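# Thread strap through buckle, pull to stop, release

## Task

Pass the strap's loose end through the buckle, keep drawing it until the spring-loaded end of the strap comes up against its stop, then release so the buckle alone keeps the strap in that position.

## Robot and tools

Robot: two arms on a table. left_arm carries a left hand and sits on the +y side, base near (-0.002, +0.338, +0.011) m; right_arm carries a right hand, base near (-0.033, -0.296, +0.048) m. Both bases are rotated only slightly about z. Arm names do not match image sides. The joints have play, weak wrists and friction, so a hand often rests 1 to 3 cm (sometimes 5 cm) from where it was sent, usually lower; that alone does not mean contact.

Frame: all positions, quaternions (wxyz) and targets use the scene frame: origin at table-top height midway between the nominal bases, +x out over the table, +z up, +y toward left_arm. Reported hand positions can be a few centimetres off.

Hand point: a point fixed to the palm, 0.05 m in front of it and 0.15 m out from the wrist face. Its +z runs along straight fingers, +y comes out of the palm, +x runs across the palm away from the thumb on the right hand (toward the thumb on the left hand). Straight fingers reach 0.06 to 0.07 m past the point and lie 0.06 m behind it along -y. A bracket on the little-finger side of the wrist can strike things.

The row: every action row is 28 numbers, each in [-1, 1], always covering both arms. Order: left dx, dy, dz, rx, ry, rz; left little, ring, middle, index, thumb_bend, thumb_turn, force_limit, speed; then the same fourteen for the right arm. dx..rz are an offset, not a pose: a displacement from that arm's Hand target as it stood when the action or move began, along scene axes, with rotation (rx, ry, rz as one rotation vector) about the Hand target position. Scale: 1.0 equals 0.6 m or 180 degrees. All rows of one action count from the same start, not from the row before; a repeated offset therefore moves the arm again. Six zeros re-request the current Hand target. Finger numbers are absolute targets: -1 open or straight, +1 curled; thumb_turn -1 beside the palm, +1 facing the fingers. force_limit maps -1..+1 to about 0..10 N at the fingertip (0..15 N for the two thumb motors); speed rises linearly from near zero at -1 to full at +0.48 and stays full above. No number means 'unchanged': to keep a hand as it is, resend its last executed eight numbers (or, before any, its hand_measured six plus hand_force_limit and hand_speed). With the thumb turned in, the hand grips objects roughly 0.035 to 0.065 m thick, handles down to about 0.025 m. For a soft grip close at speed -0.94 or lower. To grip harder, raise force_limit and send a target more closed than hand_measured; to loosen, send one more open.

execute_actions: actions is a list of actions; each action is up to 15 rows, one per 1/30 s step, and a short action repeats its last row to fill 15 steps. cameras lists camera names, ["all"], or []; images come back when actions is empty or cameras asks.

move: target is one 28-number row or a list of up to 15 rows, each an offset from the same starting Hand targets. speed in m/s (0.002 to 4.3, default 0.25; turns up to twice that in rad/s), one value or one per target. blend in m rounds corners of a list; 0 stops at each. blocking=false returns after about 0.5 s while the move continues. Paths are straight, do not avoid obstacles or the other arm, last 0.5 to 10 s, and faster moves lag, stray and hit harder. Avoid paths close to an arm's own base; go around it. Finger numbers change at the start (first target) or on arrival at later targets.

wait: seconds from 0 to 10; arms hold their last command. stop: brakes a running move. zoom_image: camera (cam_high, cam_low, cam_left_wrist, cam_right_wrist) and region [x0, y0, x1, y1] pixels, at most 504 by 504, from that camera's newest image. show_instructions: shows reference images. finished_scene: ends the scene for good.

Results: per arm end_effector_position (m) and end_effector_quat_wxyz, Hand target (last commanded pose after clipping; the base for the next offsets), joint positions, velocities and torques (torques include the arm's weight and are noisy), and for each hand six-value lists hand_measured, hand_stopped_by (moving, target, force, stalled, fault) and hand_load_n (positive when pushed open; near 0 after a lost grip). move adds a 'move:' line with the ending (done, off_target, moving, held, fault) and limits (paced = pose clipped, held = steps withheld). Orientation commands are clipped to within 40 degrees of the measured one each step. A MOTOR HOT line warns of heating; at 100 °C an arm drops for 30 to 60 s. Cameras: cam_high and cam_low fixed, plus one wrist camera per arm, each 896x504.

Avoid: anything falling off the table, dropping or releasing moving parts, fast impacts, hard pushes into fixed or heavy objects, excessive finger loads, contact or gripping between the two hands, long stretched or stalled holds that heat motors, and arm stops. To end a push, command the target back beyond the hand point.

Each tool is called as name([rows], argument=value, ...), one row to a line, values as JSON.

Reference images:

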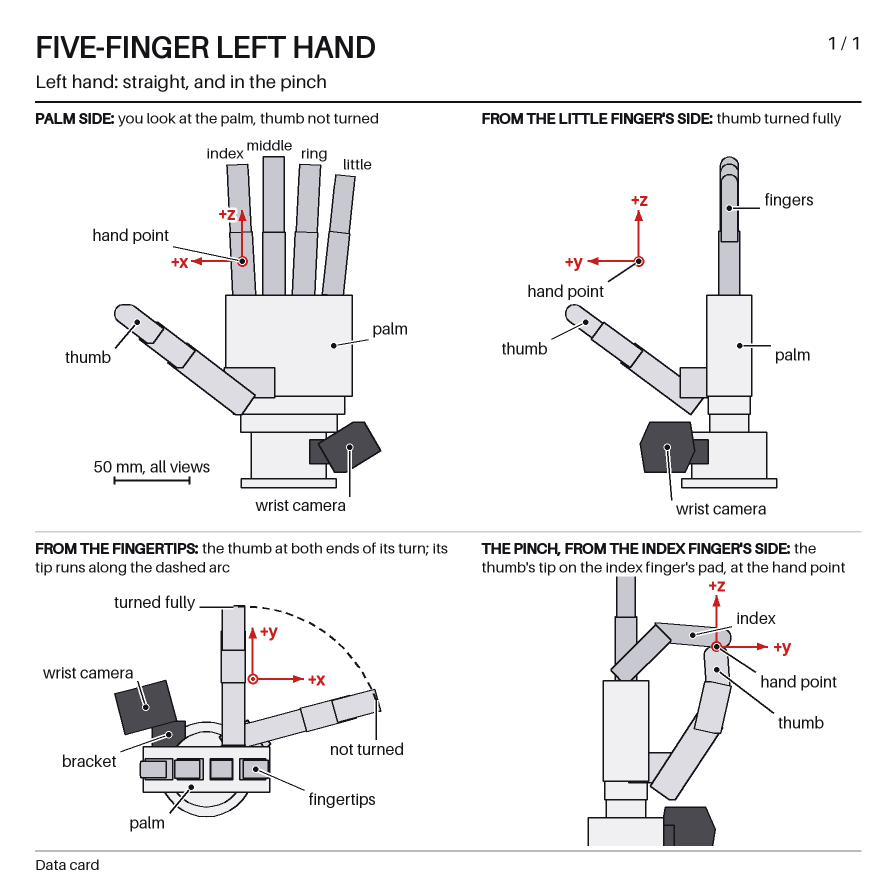

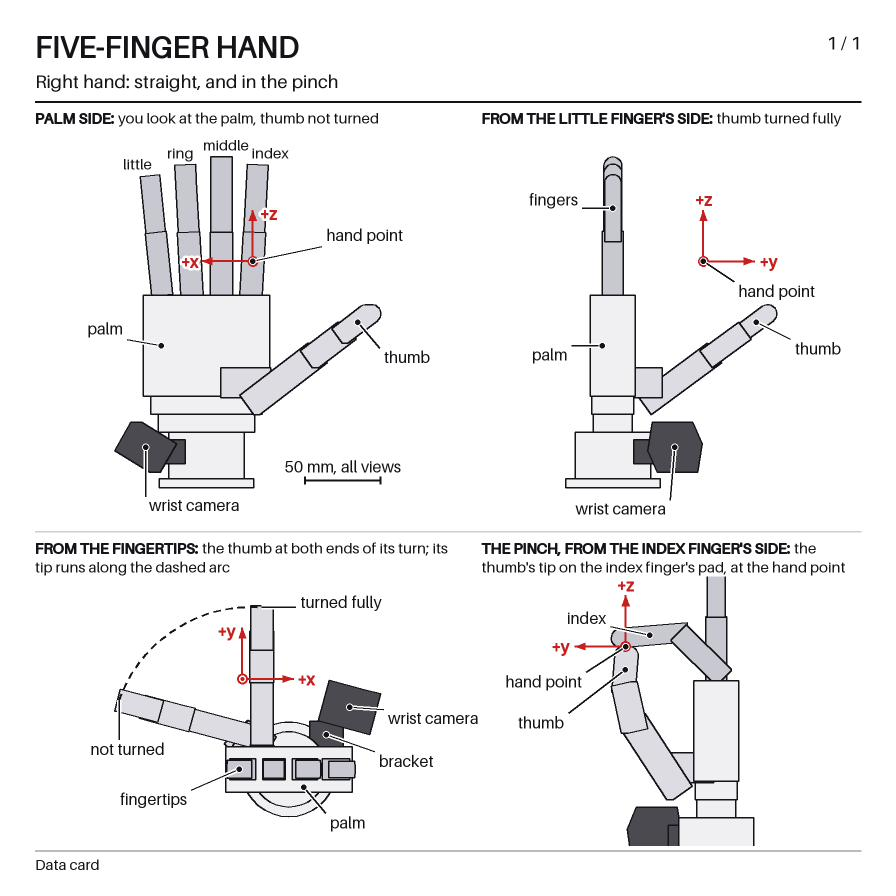

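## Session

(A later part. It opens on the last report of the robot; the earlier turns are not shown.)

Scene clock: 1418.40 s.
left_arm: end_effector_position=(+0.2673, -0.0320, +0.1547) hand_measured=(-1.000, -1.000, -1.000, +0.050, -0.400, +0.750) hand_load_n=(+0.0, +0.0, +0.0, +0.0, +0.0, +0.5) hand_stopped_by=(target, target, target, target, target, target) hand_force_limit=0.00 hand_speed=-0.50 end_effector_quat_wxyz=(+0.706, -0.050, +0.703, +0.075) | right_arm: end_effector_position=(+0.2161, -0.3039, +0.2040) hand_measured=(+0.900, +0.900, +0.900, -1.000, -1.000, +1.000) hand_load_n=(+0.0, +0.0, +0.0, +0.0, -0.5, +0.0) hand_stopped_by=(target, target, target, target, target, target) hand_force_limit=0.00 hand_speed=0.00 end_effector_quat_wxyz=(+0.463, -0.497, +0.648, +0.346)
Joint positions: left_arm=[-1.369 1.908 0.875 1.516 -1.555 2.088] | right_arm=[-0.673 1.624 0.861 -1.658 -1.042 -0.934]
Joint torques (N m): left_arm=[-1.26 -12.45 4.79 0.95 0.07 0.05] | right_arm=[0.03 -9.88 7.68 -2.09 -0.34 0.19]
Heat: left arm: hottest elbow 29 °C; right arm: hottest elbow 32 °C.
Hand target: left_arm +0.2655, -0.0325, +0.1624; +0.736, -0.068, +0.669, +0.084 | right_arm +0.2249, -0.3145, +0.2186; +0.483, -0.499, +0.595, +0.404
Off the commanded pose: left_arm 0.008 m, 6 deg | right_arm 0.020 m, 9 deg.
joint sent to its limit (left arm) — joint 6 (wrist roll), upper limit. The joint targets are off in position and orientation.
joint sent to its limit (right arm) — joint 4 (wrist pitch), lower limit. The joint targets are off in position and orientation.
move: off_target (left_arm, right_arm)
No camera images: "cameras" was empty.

Now .2673. Sweep the thumb.

move(target=[0,0,0,0,0,0,-1,-1,-1,0.05,-0.05,0.75,0,-0.7,0,0,0,0,0,0,0.9,0.9,0.9,-1,-1,1,0,0], speed=0.04, cameras=["cam_left_wrist"])

zoom_image(camera="cam_left_wrist", region=[350, 100, 650, 320])

Scene clock: 1422.33 s.
left_arm: end_effector_position=(+0.2673, -0.0320, +0.1547) hand_measured=(-1.000, -1.000, -1.000, +0.050, -0.050, +0.750) hand_load_n=(+0.0, +0.0, +0.0, +0.0, +0.0, +0.0) hand_stopped_by=(target, target, target, target, target, target) hand_force_limit=0.00 hand_speed=-0.70 end_effector_quat_wxyz=(+0.706, -0.050, +0.703, +0.075) | right_arm: end_effector_position=(+0.2161, -0.3039, +0.2040) hand_measured=(+0.900, +0.900, +0.900, -1.000, -1.000, +1.000) hand_load_n=(+0.0, +0.0, +0.0, +0.0, +0.0, -0.5) hand_stopped_by=(target, target, target, target, target, target) hand_force_limit=0.00 hand_speed=0.00 end_effector_quat_wxyz=(+0.463, -0.497, +0.648, +0.346)
Joint positions: left_arm=[-1.369 1.908 0.875 1.516 -1.555 2.088] | right_arm=[-0.673 1.624 0.861 -1.658 -1.042 -0.934]
Joint torques (N m): left_arm=[-1.26 -12.4 4.83 0.95 0.08 0.04] | right_arm=[0.03 -9.88 7.68 -2.07 -0.34 0.19]
Heat: left arm: hottest elbow 29 °C; right arm: hottest elbow 32 °C.
Hand target: left_arm +0.2655, -0.0325, +0.1624; +0.736, -0.068, +0.669, +0.084 | right_arm +0.2249, -0.3145, +0.2186; +0.483, -0.499, +0.595, +0.404
Off the commanded pose: left_arm 0.008 m, 6 deg | right_arm 0.020 m, 9 deg.
joint sent to its limit (left arm) — joint 6 (wrist roll), upper limit. The joint targets are off in position and orientation.
joint sent to its limit (right arm) — joint 4 (wrist pitch), lower limit. The joint targets are off in position and orientation.
move: off_target (left_arm, right_arm)
camera_calibration:
cam_left_wrist: T_world_to_cam=[[0.184418, -0.924825, -0.3327, -0.0231001], [-0.507227, 0.200389, -0.838191, 0.277038], [0.841849, 0.323332, -0.432141, -0.0334131], [0, 0, 0, 1]] pos_world=[0.17291, -0.0660753, 0.210086]
Images, in order (width x height): cam_left_wrist 896x504.

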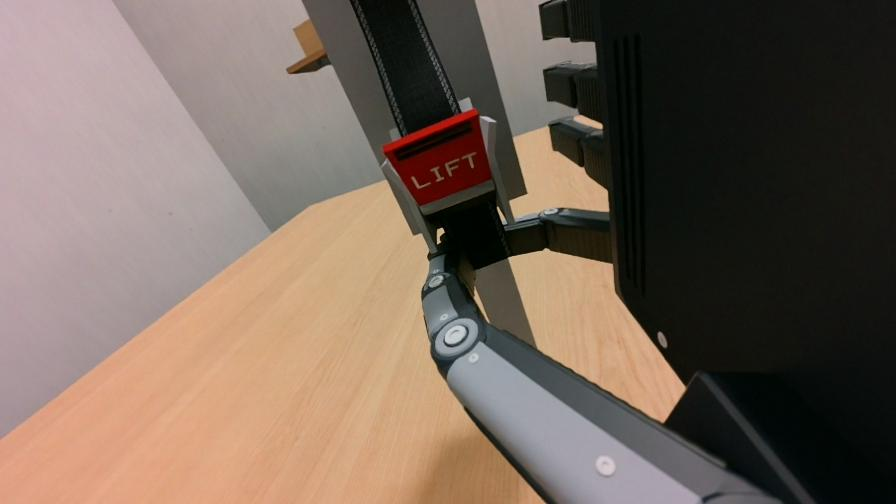

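Scaled by 1.680.

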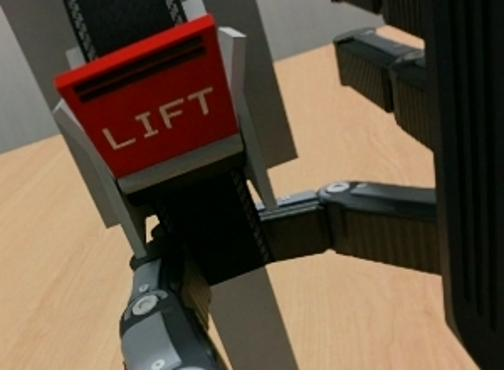

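move(target=[0,0,0,0,0,0,-1,-1,-1,0.05,0.12,0.75,0,-0.75,0,0,0,0,0,0,0.9,0.9,0.9,-1,-1,1,0,0], speed=0.04, cameras=["cam_left_wrist"])

zoom_image(camera="cam_left_wrist", region=[350, 100, 650, 320])

Scene clock: 1426.50 s.
left_arm: end_effector_position=(+0.2673, -0.0320, +0.1547) hand_measured=(-1.000, -1.000, -1.000, +0.050, +0.120, +0.750) hand_load_n=(+0.0, +0.0, +0.0, -0.5, +0.0, +0.0) hand_stopped_by=(target, target, target, target, target, target) hand_force_limit=0.00 hand_speed=-0.75 end_effector_quat_wxyz=(+0.706, -0.050, +0.703, +0.075) | right_arm: end_effector_position=(+0.2161, -0.3039, +0.2040) hand_measured=(+0.900, +0.900, +0.900, -1.000, -1.000, +1.000) hand_load_n=(+0.0, +0.0, +0.0, +0.0, +0.5, -0.5) hand_stopped_by=(target, target, target, target, target, target) hand_force_limit=0.00 hand_speed=0.00 end_effector_quat_wxyz=(+0.463, -0.497, +0.648, +0.346)
Joint positions: left_arm=[-1.369 1.908 0.875 1.516 -1.555 2.088] | right_arm=[-0.673 1.624 0.861 -1.658 -1.042 -0.934]
Joint torques (N m): left_arm=[-1.2 -12.34 4.83 0.98 0.07 0.04] | right_arm=[0.09 -9.88 7.68 -2.07 -0.34 0.19]
Heat: left arm: hottest elbow 29 °C; right arm: hottest elbow 32 °C.
Hand target: left_arm +0.2655, -0.0325, +0.1624; +0.736, -0.068, +0.669, +0.084 | right_arm +0.2249, -0.3145, +0.2186; +0.483, -0.499, +0.595, +0.404
Off the commanded pose: left_arm 0.008 m, 6 deg | right_arm 0.020 m, 9 deg.
joint sent to its limit (left arm) — joint 6 (wrist roll), upper limit. The joint targets are off in position and orientation.
joint sent to its limit (right arm) — joint 4 (wrist pitch), lower limit. The joint targets are off in position and orientation.
move: off_target (left_arm, right_arm)
camera_calibration:
cam_left_wrist: T_world_to_cam=[[0.184418, -0.924825, -0.3327, -0.0231001], [-0.507227, 0.200389, -0.838191, 0.277038], [0.841849, 0.323332, -0.432141, -0.0334131], [0, 0, 0, 1]] pos_world=[0.17291, -0.0660753, 0.210086]
Images, in order (width x height): cam_left_wrist 896x504.

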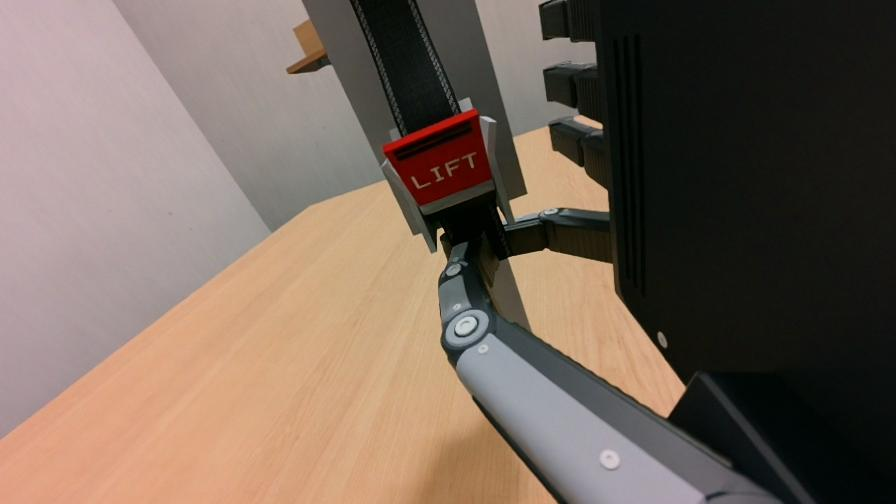

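Scaled by 1.680.

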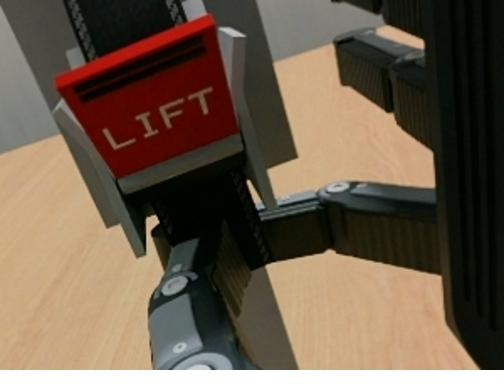

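move([
  [0.016,0,0,0,0,0,-1,-1,-1,0.13,0.12,0.75,0,-0.7,0,0,0,0,0,0,0.9,0.9,0.9,-1,-1,1,0,0],
  [0.026,0,0,0,0,0,-1,-1,-1,0.2,0.12,0.75,0,-0.7,0,0,0,0,0,0,0.9,0.9,0.9,-1,-1,1,0,0],
], speed=0.03, cameras=["cam_left_wrist"])

zoom_image(camera="cam_left_wrist", region=[350, 100, 650, 320])

Scene clock: 1437.40 s.
left_arm: end_effector_position=(+0.2707, -0.0322, +0.1560) hand_measured=(-1.000, -1.000, -1.000, +0.198, +0.120, +0.750) hand_load_n=(+0.0, +0.0, -0.5, +5.5, +2.0, +0.0) hand_stopped_by=(target, target, target, force, target, target) hand_force_limit=0.00 hand_speed=-0.70 end_effector_quat_wxyz=(+0.708, -0.048, +0.701, +0.074) | right_arm: end_effector_position=(+0.2161, -0.3039, +0.2040) hand_measured=(+0.900, +0.900, +0.900, -1.000, -1.000, +1.000) hand_load_n=(+0.0, +0.0, +0.0, +0.0, +0.0, -0.5) hand_stopped_by=(target, target, target, target, target, target) hand_force_limit=0.00 hand_speed=0.00 end_effector_quat_wxyz=(+0.463, -0.497, +0.648, +0.346)
Joint positions: left_arm=[-1.362 1.908 0.875 1.516 -1.543 2.09] | right_arm=[-0.673 1.624 0.861 -1.658 -1.042 -0.934]
Joint torques (N m): left_arm=[0.91 -11.63 5.91 1.05 0.77 0.02] | right_arm=[0.03 -9.88 7.68 -2.06 -0.34 0.19]
Heat: left arm: hottest elbow 28 °C; right arm: hottest elbow 32 °C.
Hand target: left_arm +0.2811, -0.0325, +0.1624; +0.736, -0.068, +0.669, +0.084 | right_arm +0.2249, -0.3145, +0.2186; +0.483, -0.499, +0.595, +0.404
Off the commanded pose: left_arm 0.012 m, 6 deg | right_arm 0.020 m, 9 deg.
joint sent to its limit (left arm) — joint 6 (wrist roll), upper limit. The joint targets are off in position and orientation.
joint sent to its limit (right arm) — joint 4 (wrist pitch), lower limit. The joint targets are off in position and orientation.
move: off_target (left_arm, right_arm); target 2's new numbers were sent with left_arm's hand 0.013 m and 6 deg from that target
camera_calibration:
cam_left_wrist: T_world_to_cam=[[0.181823, -0.924824, -0.334127, -0.0226922], [-0.501791, 0.204957, -0.840356, 0.278871], [0.845663, 0.320458, -0.426803, -0.037681], [0, 0, 0, 1]] pos_world=[0.175926, -0.0660675, 0.210686]
Images, in order (width x height): cam_left_wrist 896x504.

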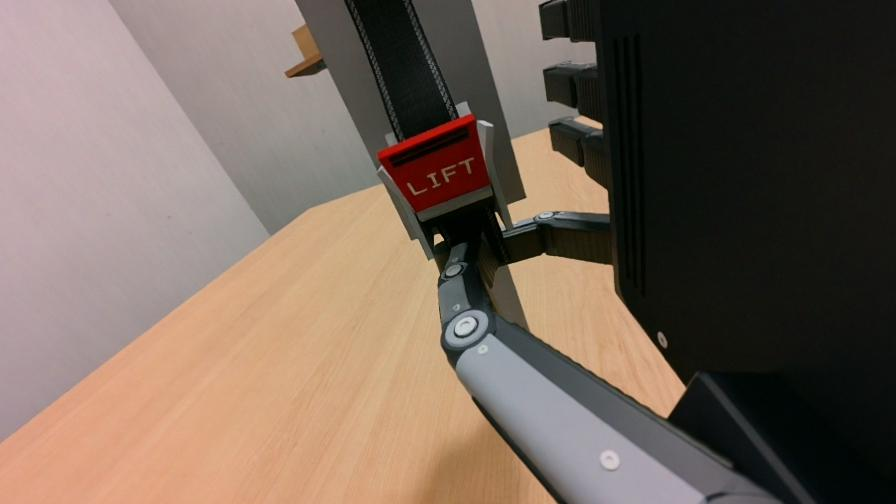

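Scaled by 1.680.

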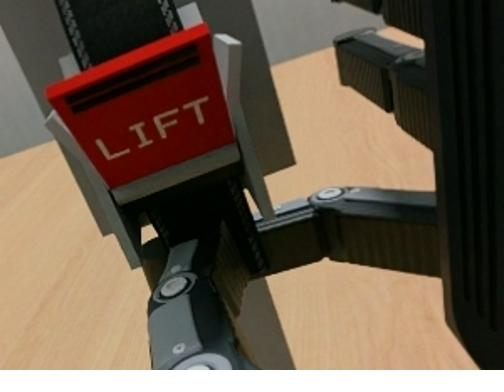

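move([
  [0,0,0,0,0,0,-1,-1,-1,0.6,0.12,0.75,0.8,-0.7,0,0,0,0,0,0,0.9,0.9,0.9,-1,-1,1,0,0],
  [0,0,-0.03,0,0,0,-1,-1,-1,0.6,0.12,0.75,0.8,-0.7,0,0,0,0,0,0,0.9,0.9,0.9,-1,-1,1,0,0],
], speed=0.03, cameras=["cam_left_wrist","cam_low"])

zoom_image(camera="cam_left_wrist", region=[350, 100, 650, 320])

zoom_image(camera="cam_low", region=[265, 170, 305, 235])

Scene clock: 1446.20 s.
left_arm: end_effector_position=(+0.2733, -0.0322, +0.1454) hand_measured=(-1.000, -1.000, -1.000, +0.216, +0.120, +0.750) hand_load_n=(+0.0, +0.0, -0.5, +14.5, +2.5, -0.5) hand_stopped_by=(target, target, target, force, target, target) hand_force_limit=0.80 hand_speed=-0.70 end_effector_quat_wxyz=(+0.710, -0.046, +0.699, +0.072) | right_arm: end_effector_position=(+0.2161, -0.3039, +0.2040) hand_measured=(+0.900, +0.900, +0.900, -1.000, -1.000, +1.000) hand_load_n=(+0.0, +0.0, +0.0, +0.0, +0.0, -0.5) hand_stopped_by=(target, target, target, target, target, target) hand_force_limit=0.00 hand_speed=0.00 end_effector_quat_wxyz=(+0.463, -0.497, +0.648, +0.346)
Joint positions: left_arm=[-1.358 1.941 0.875 1.562 -1.532 2.102] | right_arm=[-0.673 1.624 0.861 -1.658 -1.042 -0.934]
Joint torques (N m): left_arm=[0.56 -10.7 5.64 1.02 0.38 -0.02] | right_arm=[0.09 -9.88 7.68 -2.07 -0.34 0.19]
Heat: left arm: hottest elbow 28 °C; right arm: hottest elbow 32 °C.
Hand target: left_arm +0.2811, -0.0325, +0.1444; +0.736, -0.068, +0.669, +0.084 | right_arm +0.2249, -0.3145, +0.2186; +0.483, -0.499, +0.595, +0.404
Off the commanded pose: left_arm 0.008 m, 5 deg | right_arm 0.020 m, 9 deg.
joint sent to its limit (left arm) — joint 4 (wrist pitch), upper limit; joint 6 (wrist roll), upper limit. The joint targets are off in position and orientation.
joint sent to its limit (right arm) — joint 4 (wrist pitch), lower limit. The joint targets are off in position and orientation.
move: off_target (left_arm, right_arm)
camera_calibration:
cam_left_wrist: T_world_to_cam=[[0.179373, -0.925826, -0.332672, -0.0262105], [-0.496134, 0.206874, -0.84324, 0.270279], [0.849515, 0.316305, -0.422226, -0.0461994], [0, 0, 0, 1]] pos_world=[0.178043, -0.0655669, 0.199684]
Images, in order (width x height): cam_low 896x504, cam_left_wrist 896x504.

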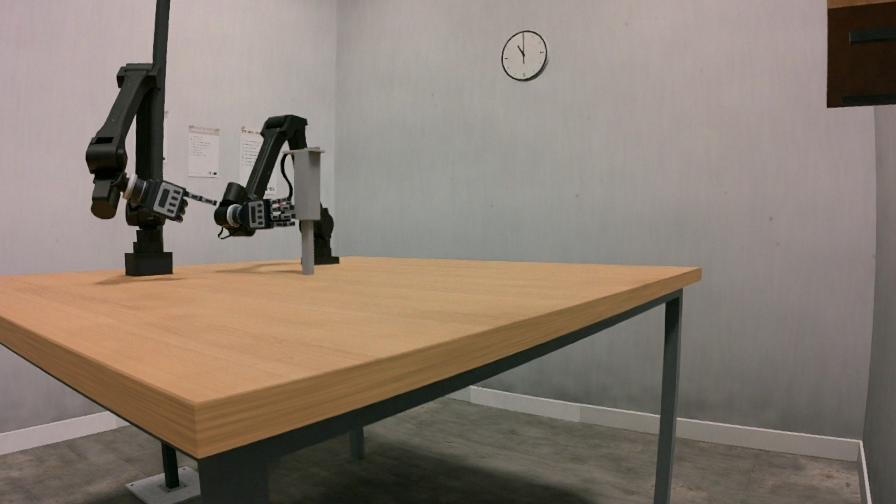

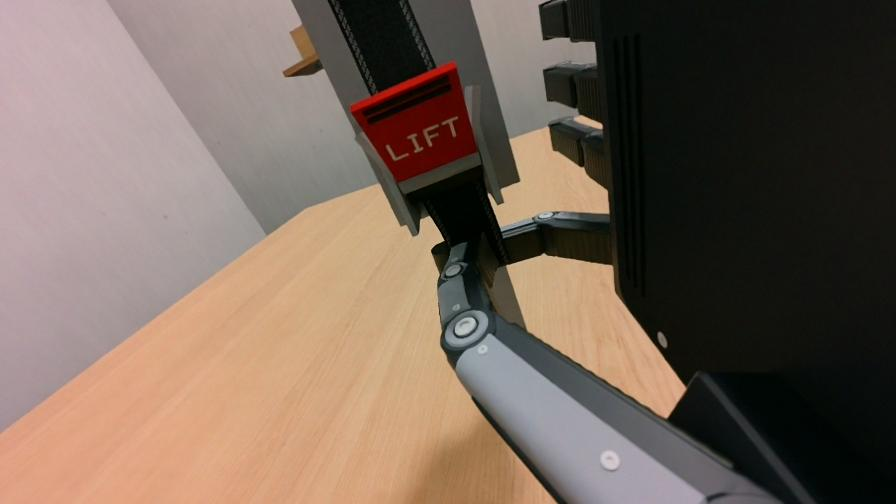

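Scaled by 1.680.

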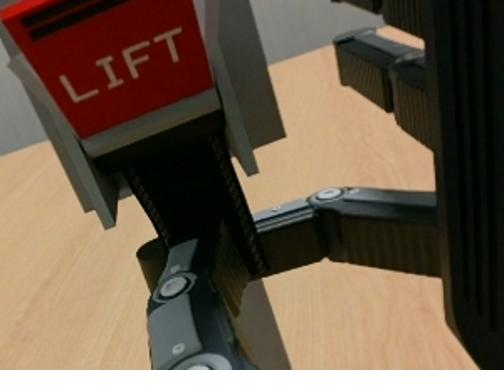

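Scaled by 7.754.

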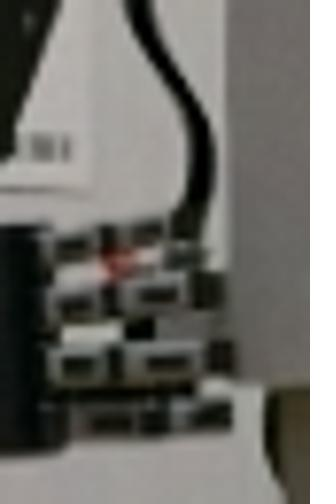

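move(target=[0,0,-0.03,0,0.028,0,-1,-1,-1,0.6,0.12,0.75,0.8,-0.7,0,0,0,0,0,0,0.9,0.9,0.9,-1,-1,1,0,0], speed=0.03, cameras=["cam_left_wrist","cam_low","cam_high"])

zoom_image(camera="cam_low", region=[265, 140, 325, 235])

zoom_image(camera="cam_high", region=[325, 110, 405, 170])

Scene clock: 1453.43 s.
left_arm: end_effector_position=(+0.2734, -0.0291, +0.1281) hand_measured=(-1.000, -1.000, -1.000, +0.216, +0.120, +0.750) hand_load_n=(+0.0, +0.0, +0.0, +14.0, +2.5, -0.5) hand_stopped_by=(target, target, target, force, target, target) hand_force_limit=0.80 hand_speed=-0.70 end_effector_quat_wxyz=(+0.704, -0.041, +0.703, +0.092) | right_arm: end_effector_position=(+0.2161, -0.3039, +0.2040) hand_measured=(+0.900, +0.900, +0.900, -1.000, -1.000, +1.000) hand_load_n=(+0.0, +0.0, -0.5, +0.0, +0.0, -0.5) hand_stopped_by=(target, target, target, target, target, target) hand_force_limit=0.00 hand_speed=0.00 end_effector_quat_wxyz=(+0.463, -0.497, +0.648, +0.346)
Joint positions: left_arm=[-1.353 1.982 0.88 1.562 -1.552 2.102] | right_arm=[-0.673 1.624 0.861 -1.658 -1.042 -0.934]
Joint torques (N m): left_arm=[0.38 -10.64 6.61 0.81 -0.16 -0.12] | right_arm=[0.03 -9.88 7.68 -2.06 -0.34 0.19]
Heat: left arm: hottest elbow 28 °C; right arm: hottest elbow 32 °C.
Hand target: left_arm +0.2811, -0.0325, +0.1264; +0.706, -0.064, +0.700, +0.087 | right_arm +0.2249, -0.3145, +0.2186; +0.483, -0.499, +0.595, +0.404
Off the commanded pose: left_arm 0.009 m, 3 deg | right_arm 0.020 m, 9 deg.
joint sent to its limit (right arm) — joint 4 (wrist pitch), lower limit. The joint targets are off in position and orientation.
move: off_target (left_arm, right_arm)
camera_calibration:
cam_left_wrist: T_world_to_cam=[[0.194033, -0.909693, -0.367164, -0.028197], [-0.51466, 0.224237, -0.827553, 0.258627], [0.835151, 0.349537, -0.424673, -0.0493441], [0, 0, 0, 1]] pos_world=[0.179786, -0.0663968, 0.18272]
Images, in order (width x height): cam_high 896x504, cam_low 896x504, cam_left_wrist 896x504.

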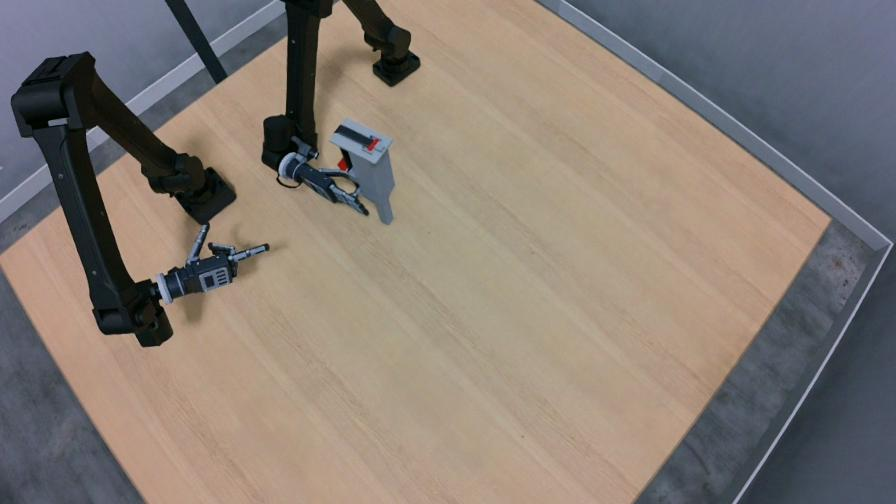

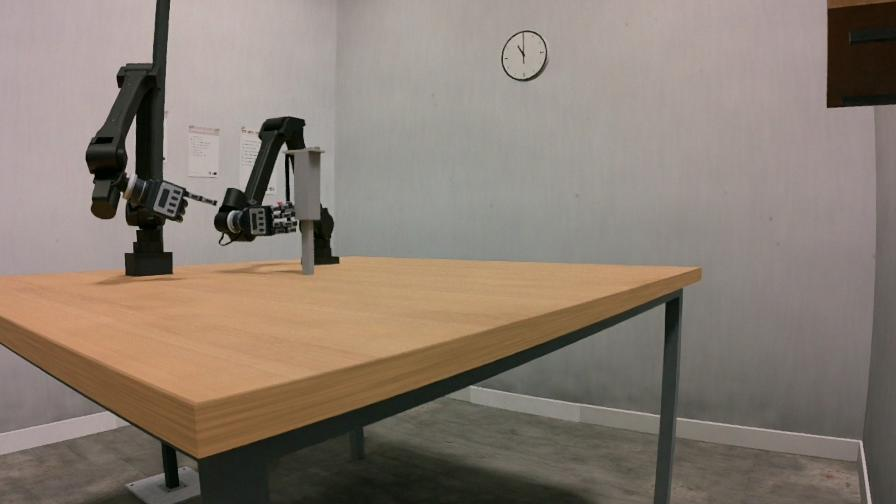

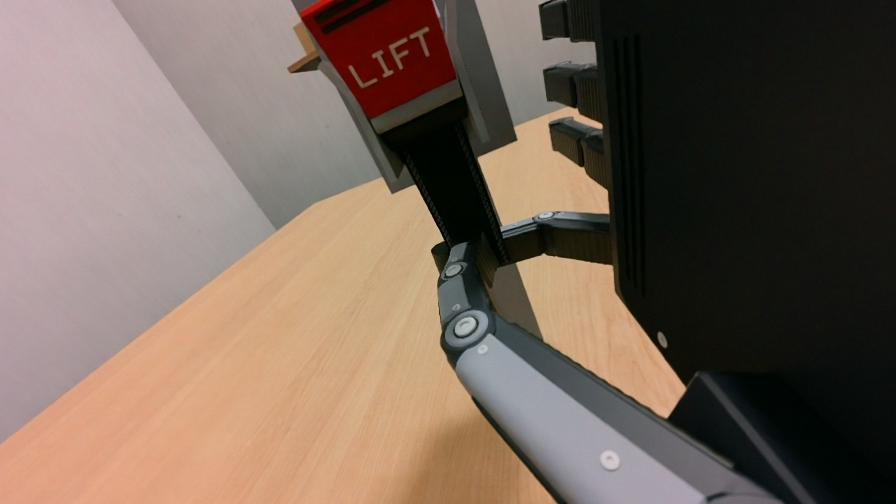

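Scaled by 5.305.

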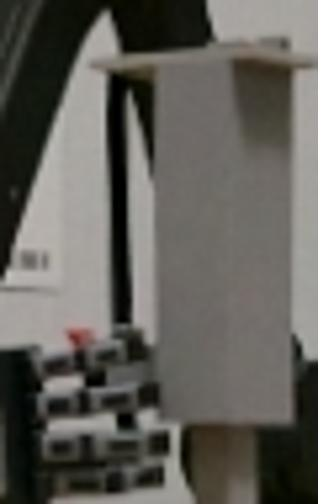

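Scaled by 6.300.

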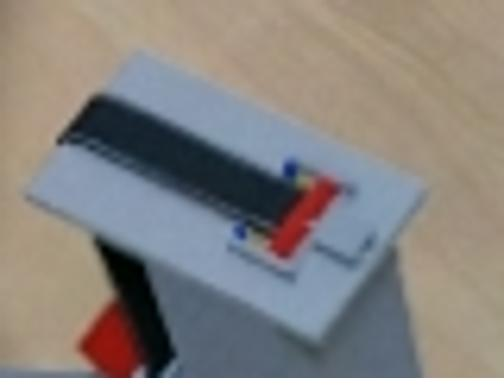

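move(target=[0,0,-0.03,0,0.02,0,-1,-1,-1,0.6,0.12,0.75,0.8,-0.7,0,0,0,0,0,0,0.9,0.9,0.9,-1,-1,1,0,0], speed=0.03, cameras=["cam_left_wrist","cam_low","cam_high"])

zoom_image(camera="cam_low", region=[265, 140, 325, 235])

zoom_image(camera="cam_high", region=[325, 110, 405, 170])

Scene clock: 1459.03 s.
left_arm: end_effector_position=(+0.2742, -0.0315, +0.1211) hand_measured=(-1.000, -1.000, -1.000, +0.216, +0.120, +0.750) hand_load_n=(+0.0, +0.5, +0.0, +14.0, +3.0, -1.5) hand_stopped_by=(target, target, target, force, target, target) hand_force_limit=0.80 hand_speed=-0.70 end_effector_quat_wxyz=(+0.704, -0.034, +0.703, +0.096) | right_arm: end_effector_position=(+0.2161, -0.3039, +0.2040) hand_measured=(+0.900, +0.900, +0.900, -1.000, -1.000, +1.000) hand_load_n=(+0.0, +0.0, +0.0, +0.0, +0.0, +0.0) hand_stopped_by=(target, target, target, target, target, target) hand_force_limit=0.00 hand_speed=0.00 end_effector_quat_wxyz=(+0.463, -0.497, +0.648, +0.346)
Joint positions: left_arm=[-1.353 2.003 0.886 1.562 -1.548 2.102] | right_arm=[-0.673 1.624 0.861 -1.658 -1.042 -0.934]
Joint torques (N m): left_arm=[0.44 -9.64 6.05 0.5 -0.22 -0.44] | right_arm=[0.03 -9.88 7.68 -2.07 -0.34 0.19]
Heat: left arm: hottest elbow 28 °C; right arm: hottest elbow 32 °C.
Hand target: left_arm +0.2811, -0.0325, +0.1084; +0.683, -0.061, +0.722, +0.089 | right_arm +0.2249, -0.3145, +0.2186; +0.483, -0.499, +0.595, +0.404
Off the commanded pose: left_arm 0.015 m, 5 deg | right_arm 0.020 m, 9 deg.
joint sent to its limit (left arm) — joint 5 (wrist yaw), lower limit. The joint targets are off in orientation, not in position.
joint sent to its limit (right arm) — joint 4 (wrist pitch), lower limit. The joint targets are off in position and orientation.
move: off_target (left_arm, right_arm)
camera_calibration:
cam_left_wrist: T_world_to_cam=[[0.189851, -0.904709, -0.38139, -0.0300931], [-0.514684, 0.239094, -0.823368, 0.253736], [0.836096, 0.352613, -0.420247, -0.0528408], [0, 0, 0, 1]] pos_world=[0.180487, -0.06926, 0.175234]
Images, in order (width x height): cam_high 896x504, cam_low 896x504, cam_left_wrist 896x504.

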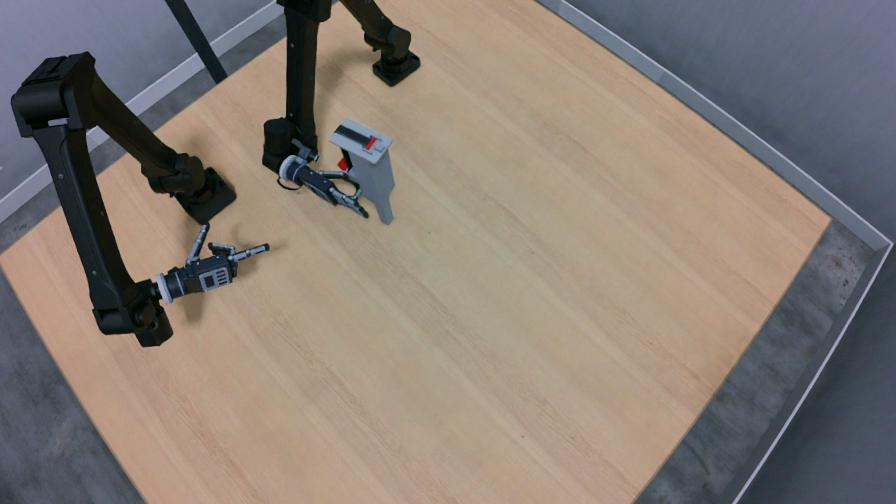

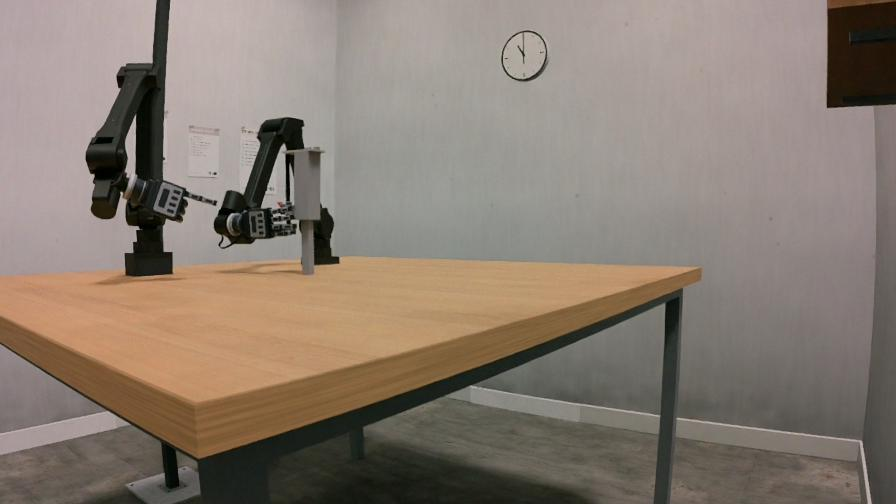

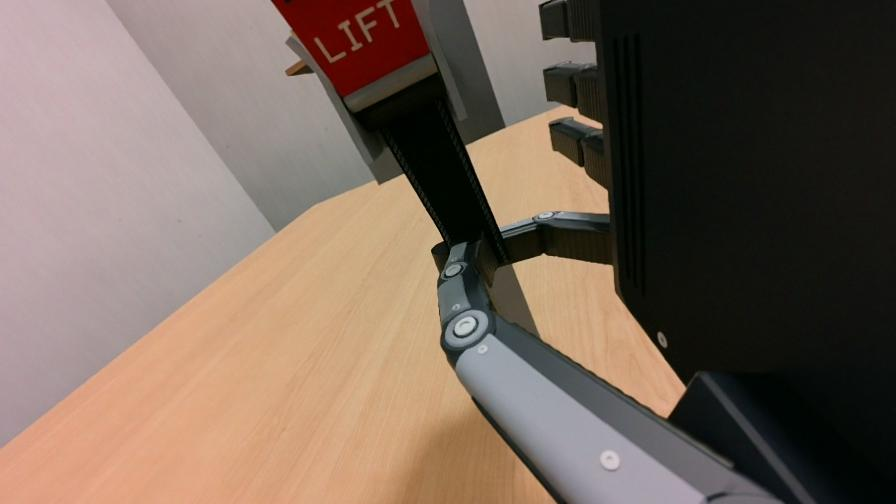

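Scaled by 5.305.

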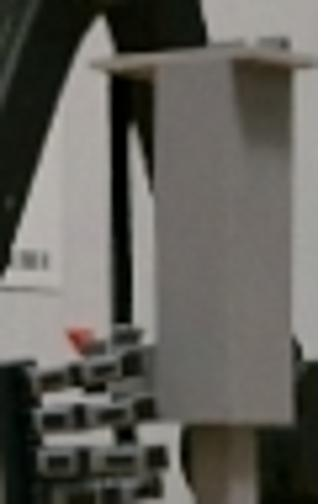

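Scaled by 6.300.

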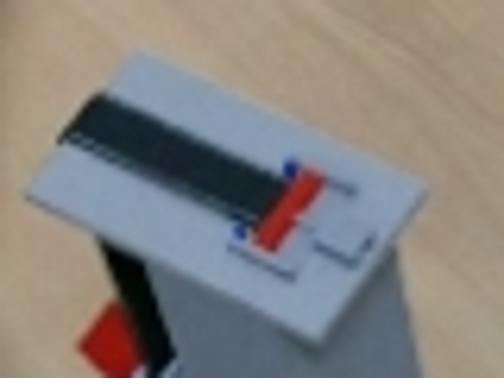

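move(target=[0,0,-0.015,0,0,0,-1,-1,-1,0.6,0.12,0.75,0.8,-0.7,0,0,0,0,0,0,0.9,0.9,0.9,-1,-1,1,0,0], speed=0.03, cameras=["cam_left_wrist","cam_low","cam_high"])

zoom_image(camera="cam_high", region=[345, 120, 395, 160])

Scene clock: 1464.43 s.
left_arm: end_effector_position=(+0.2745, -0.0324, +0.1163) hand_measured=(-1.000, -1.000, -1.000, +0.216, +0.120, +0.750) hand_load_n=(+0.0, +0.0, +0.0, +14.0, +3.0, -1.5) hand_stopped_by=(target, target, target, force, target, target) hand_force_limit=0.80 hand_speed=-0.70 end_effector_quat_wxyz=(+0.704, -0.030, +0.703, +0.099) | right_arm: end_effector_position=(+0.2161, -0.3039, +0.2040) hand_measured=(+0.900, +0.900, +0.900, -1.000, -1.000, +1.000) hand_load_n=(+0.0, +0.0, +0.0, +0.0, +0.0, -0.5) hand_stopped_by=(target, target, target, target, target, target) hand_force_limit=0.00 hand_speed=0.00 end_effector_quat_wxyz=(+0.463, -0.497, +0.648, +0.346)
Joint positions: left_arm=[-1.353 2.017 0.889 1.562 -1.546 2.102] | right_arm=[-0.673 1.624 0.861 -1.658 -1.042 -0.934]
Joint torques (N m): left_arm=[0.44 -9.05 5.86 0.88 -0.22 -0.52] | right_arm=[0.03 -9.88 7.68 -2.07 -0.34 0.19]
Heat: left arm: hottest elbow 28 °C; right arm: hottest elbow 32 °C.
Hand target: left_arm +0.2811, -0.0325, +0.0994; +0.683, -0.061, +0.722, +0.089 | right_arm +0.2249, -0.3145, +0.2186; +0.483, -0.499, +0.595, +0.404
Off the commanded pose: left_arm 0.018 m, 5 deg | right_arm 0.020 m, 9 deg.
joint sent to its limit (left arm) — joint 5 (wrist yaw), lower limit. The joint targets are off in orientation, not in position.
joint sent to its limit (right arm) — joint 4 (wrist pitch), lower limit. The joint targets are off in position and orientation.
move: off_target (left_arm, right_arm)
camera_calibration:
cam_left_wrist: T_world_to_cam=[[0.188013, -0.90085, -0.391305, -0.0310619], [-0.51561, 0.248565, -0.819977, 0.250339], [0.835941, 0.355927, -0.417754, -0.0549892], [0, 0, 0, 1]] pos_world=[0.180885, -0.0706353, 0.170145]
Images, in order (width x height): cam_high 896x504, cam_low 896x504, cam_left_wrist 896x504.

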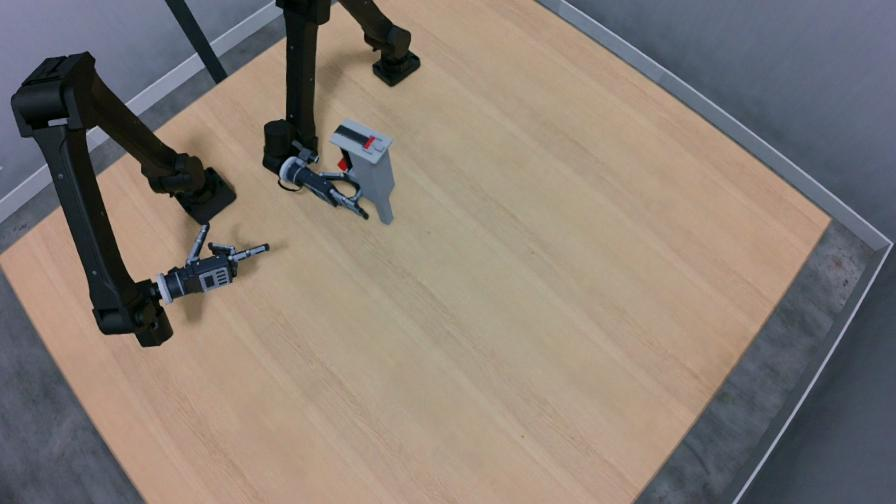

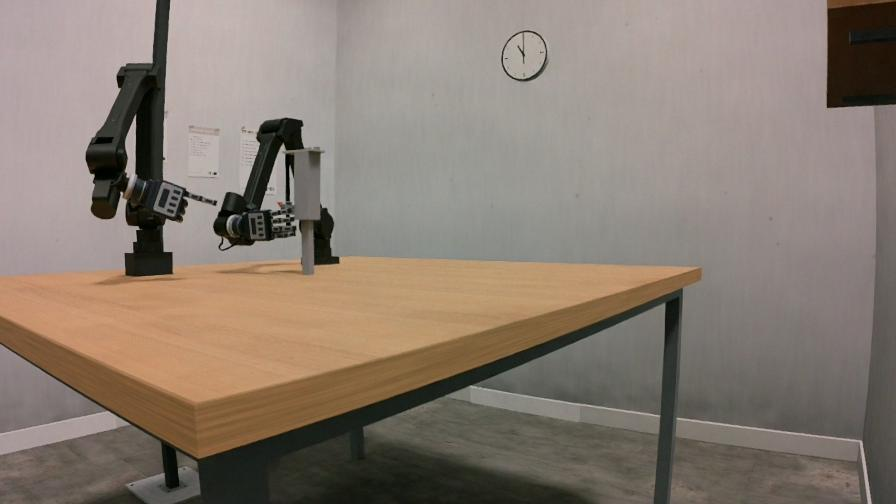

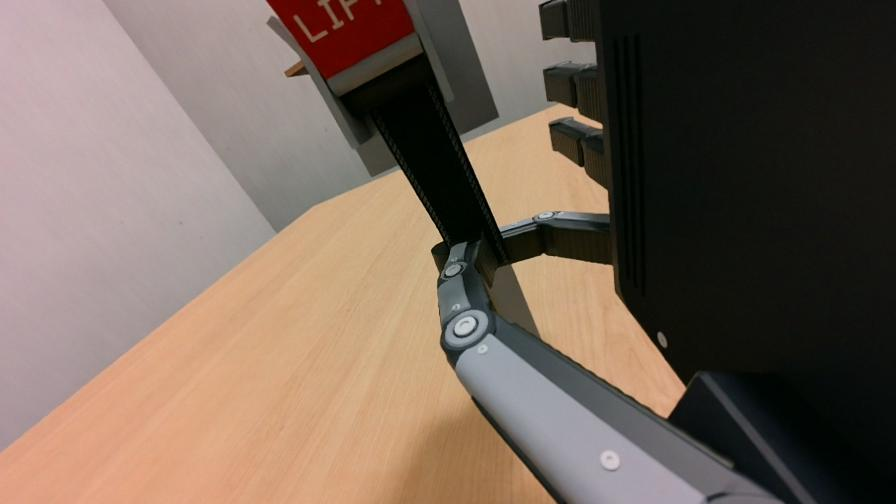

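Scaled by 10.080.

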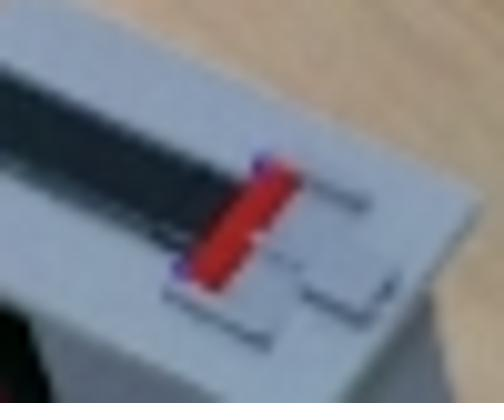

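move(target=[0,0,-0.015,0,0,0,-1,-1,-1,0.6,0.12,0.75,0.8,-0.7,0,0,0,0,0,0,0.9,0.9,0.9,-1,-1,1,0,0], speed=0.03, cameras=["cam_left_wrist","cam_low","cam_high"])

zoom_image(camera="cam_high", region=[345, 120, 395, 160])

Scene clock: 1469.90 s.
left_arm: end_effector_position=(+0.2748, -0.0337, +0.1147) hand_measured=(-1.000, -1.000, -1.000, +0.216, +0.120, +0.750) hand_load_n=(+0.0, +0.0, +0.0, +13.5, +3.0, -2.5) hand_stopped_by=(target, target, target, force, target, target) hand_force_limit=0.80 hand_speed=-0.70 end_effector_quat_wxyz=(+0.704, -0.032, +0.703, +0.098) | right_arm: end_effector_position=(+0.2161, -0.3039, +0.2040) hand_measured=(+0.900, +0.900, +0.900, -1.000, -1.000, +1.000) hand_load_n=(+0.0, +0.0, +0.0, +0.0, +0.0, +0.0) hand_stopped_by=(target, target, target, target, target, target) hand_force_limit=0.00 hand_speed=0.00 end_effector_quat_wxyz=(+0.463, -0.497, +0.648, +0.346)
Joint positions: left_arm=[-1.353 2.023 0.894 1.568 -1.546 2.102] | right_arm=[-0.673 1.624 0.861 -1.658 -1.042 -0.934]
Joint torques (N m): left_arm=[0.26 -8.18 5.38 0.8 -0.22 -0.66] | right_arm=[0.09 -9.88 7.68 -2.07 -0.34 0.19]
Heat: left arm: hottest elbow 28 °C; right arm: hottest elbow 32 °C.
Hand target: left_arm +0.2811, -0.0325, +0.0904; +0.683, -0.061, +0.722, +0.089 | right_arm +0.2249, -0.3145, +0.2186; +0.483, -0.499, +0.595, +0.404
Off the commanded pose: left_arm 0.025 m, 5 deg | right_arm 0.020 m, 9 deg.
joint sent to its limit (left arm) — joint 4 (wrist pitch), upper limit; joint 5 (wrist yaw), lower limit. The joint targets are off in orientation, not in position.
joint sent to its limit (right arm) — joint 4 (wrist pitch), lower limit. The joint targets are off in position and orientation.
move: off_target (left_arm, right_arm)
camera_calibration:
cam_left_wrist: T_world_to_cam=[[0.188372, -0.902627, -0.387015, -0.0336048], [-0.514798, 0.244841, -0.821606, 0.249345], [0.836361, 0.354002, -0.418549, -0.0554717], [0, 0, 0, 1]] pos_world=[0.181087, -0.0717456, 0.16864]
Images, in order (width x height): cam_high 896x504, cam_low 896x504, cam_left_wrist 896x504.

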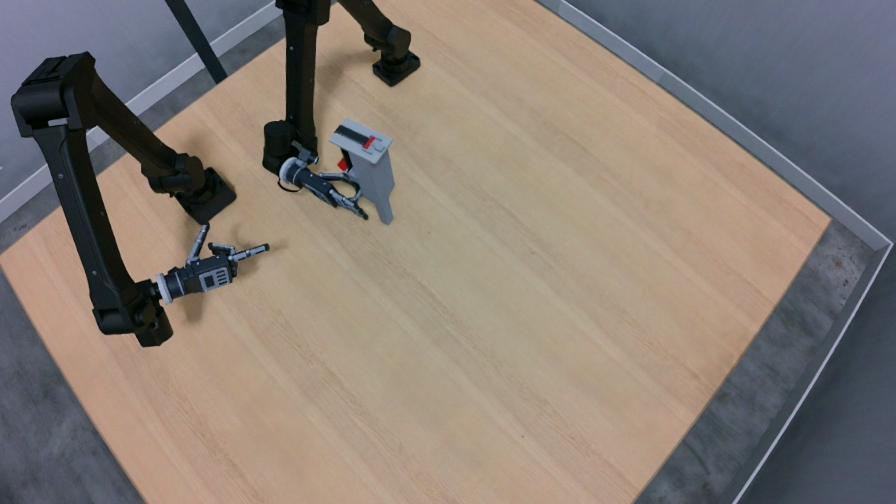

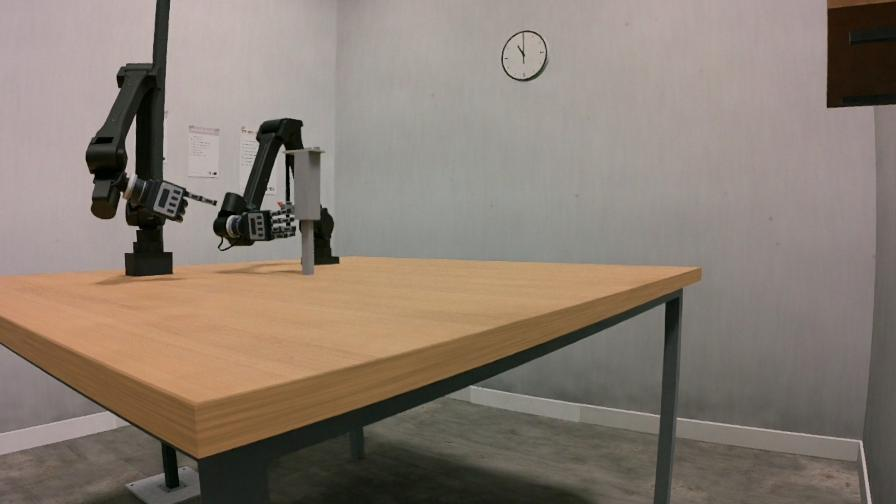

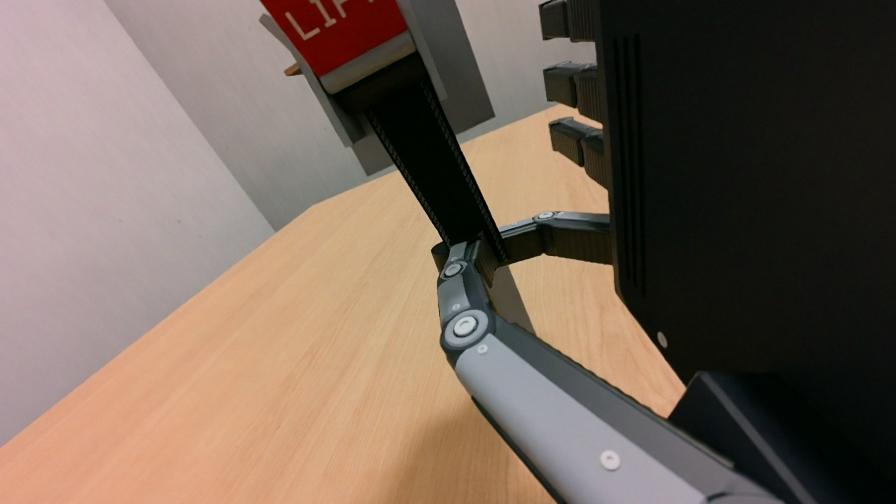

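Scaled by 10.080.

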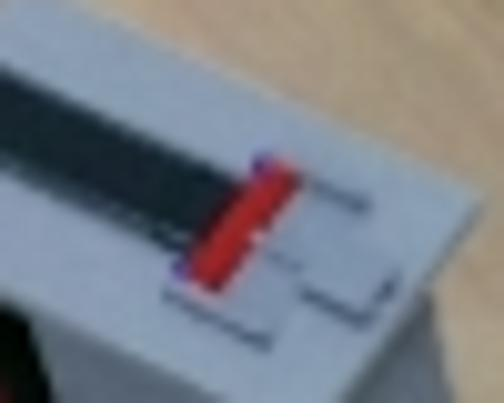

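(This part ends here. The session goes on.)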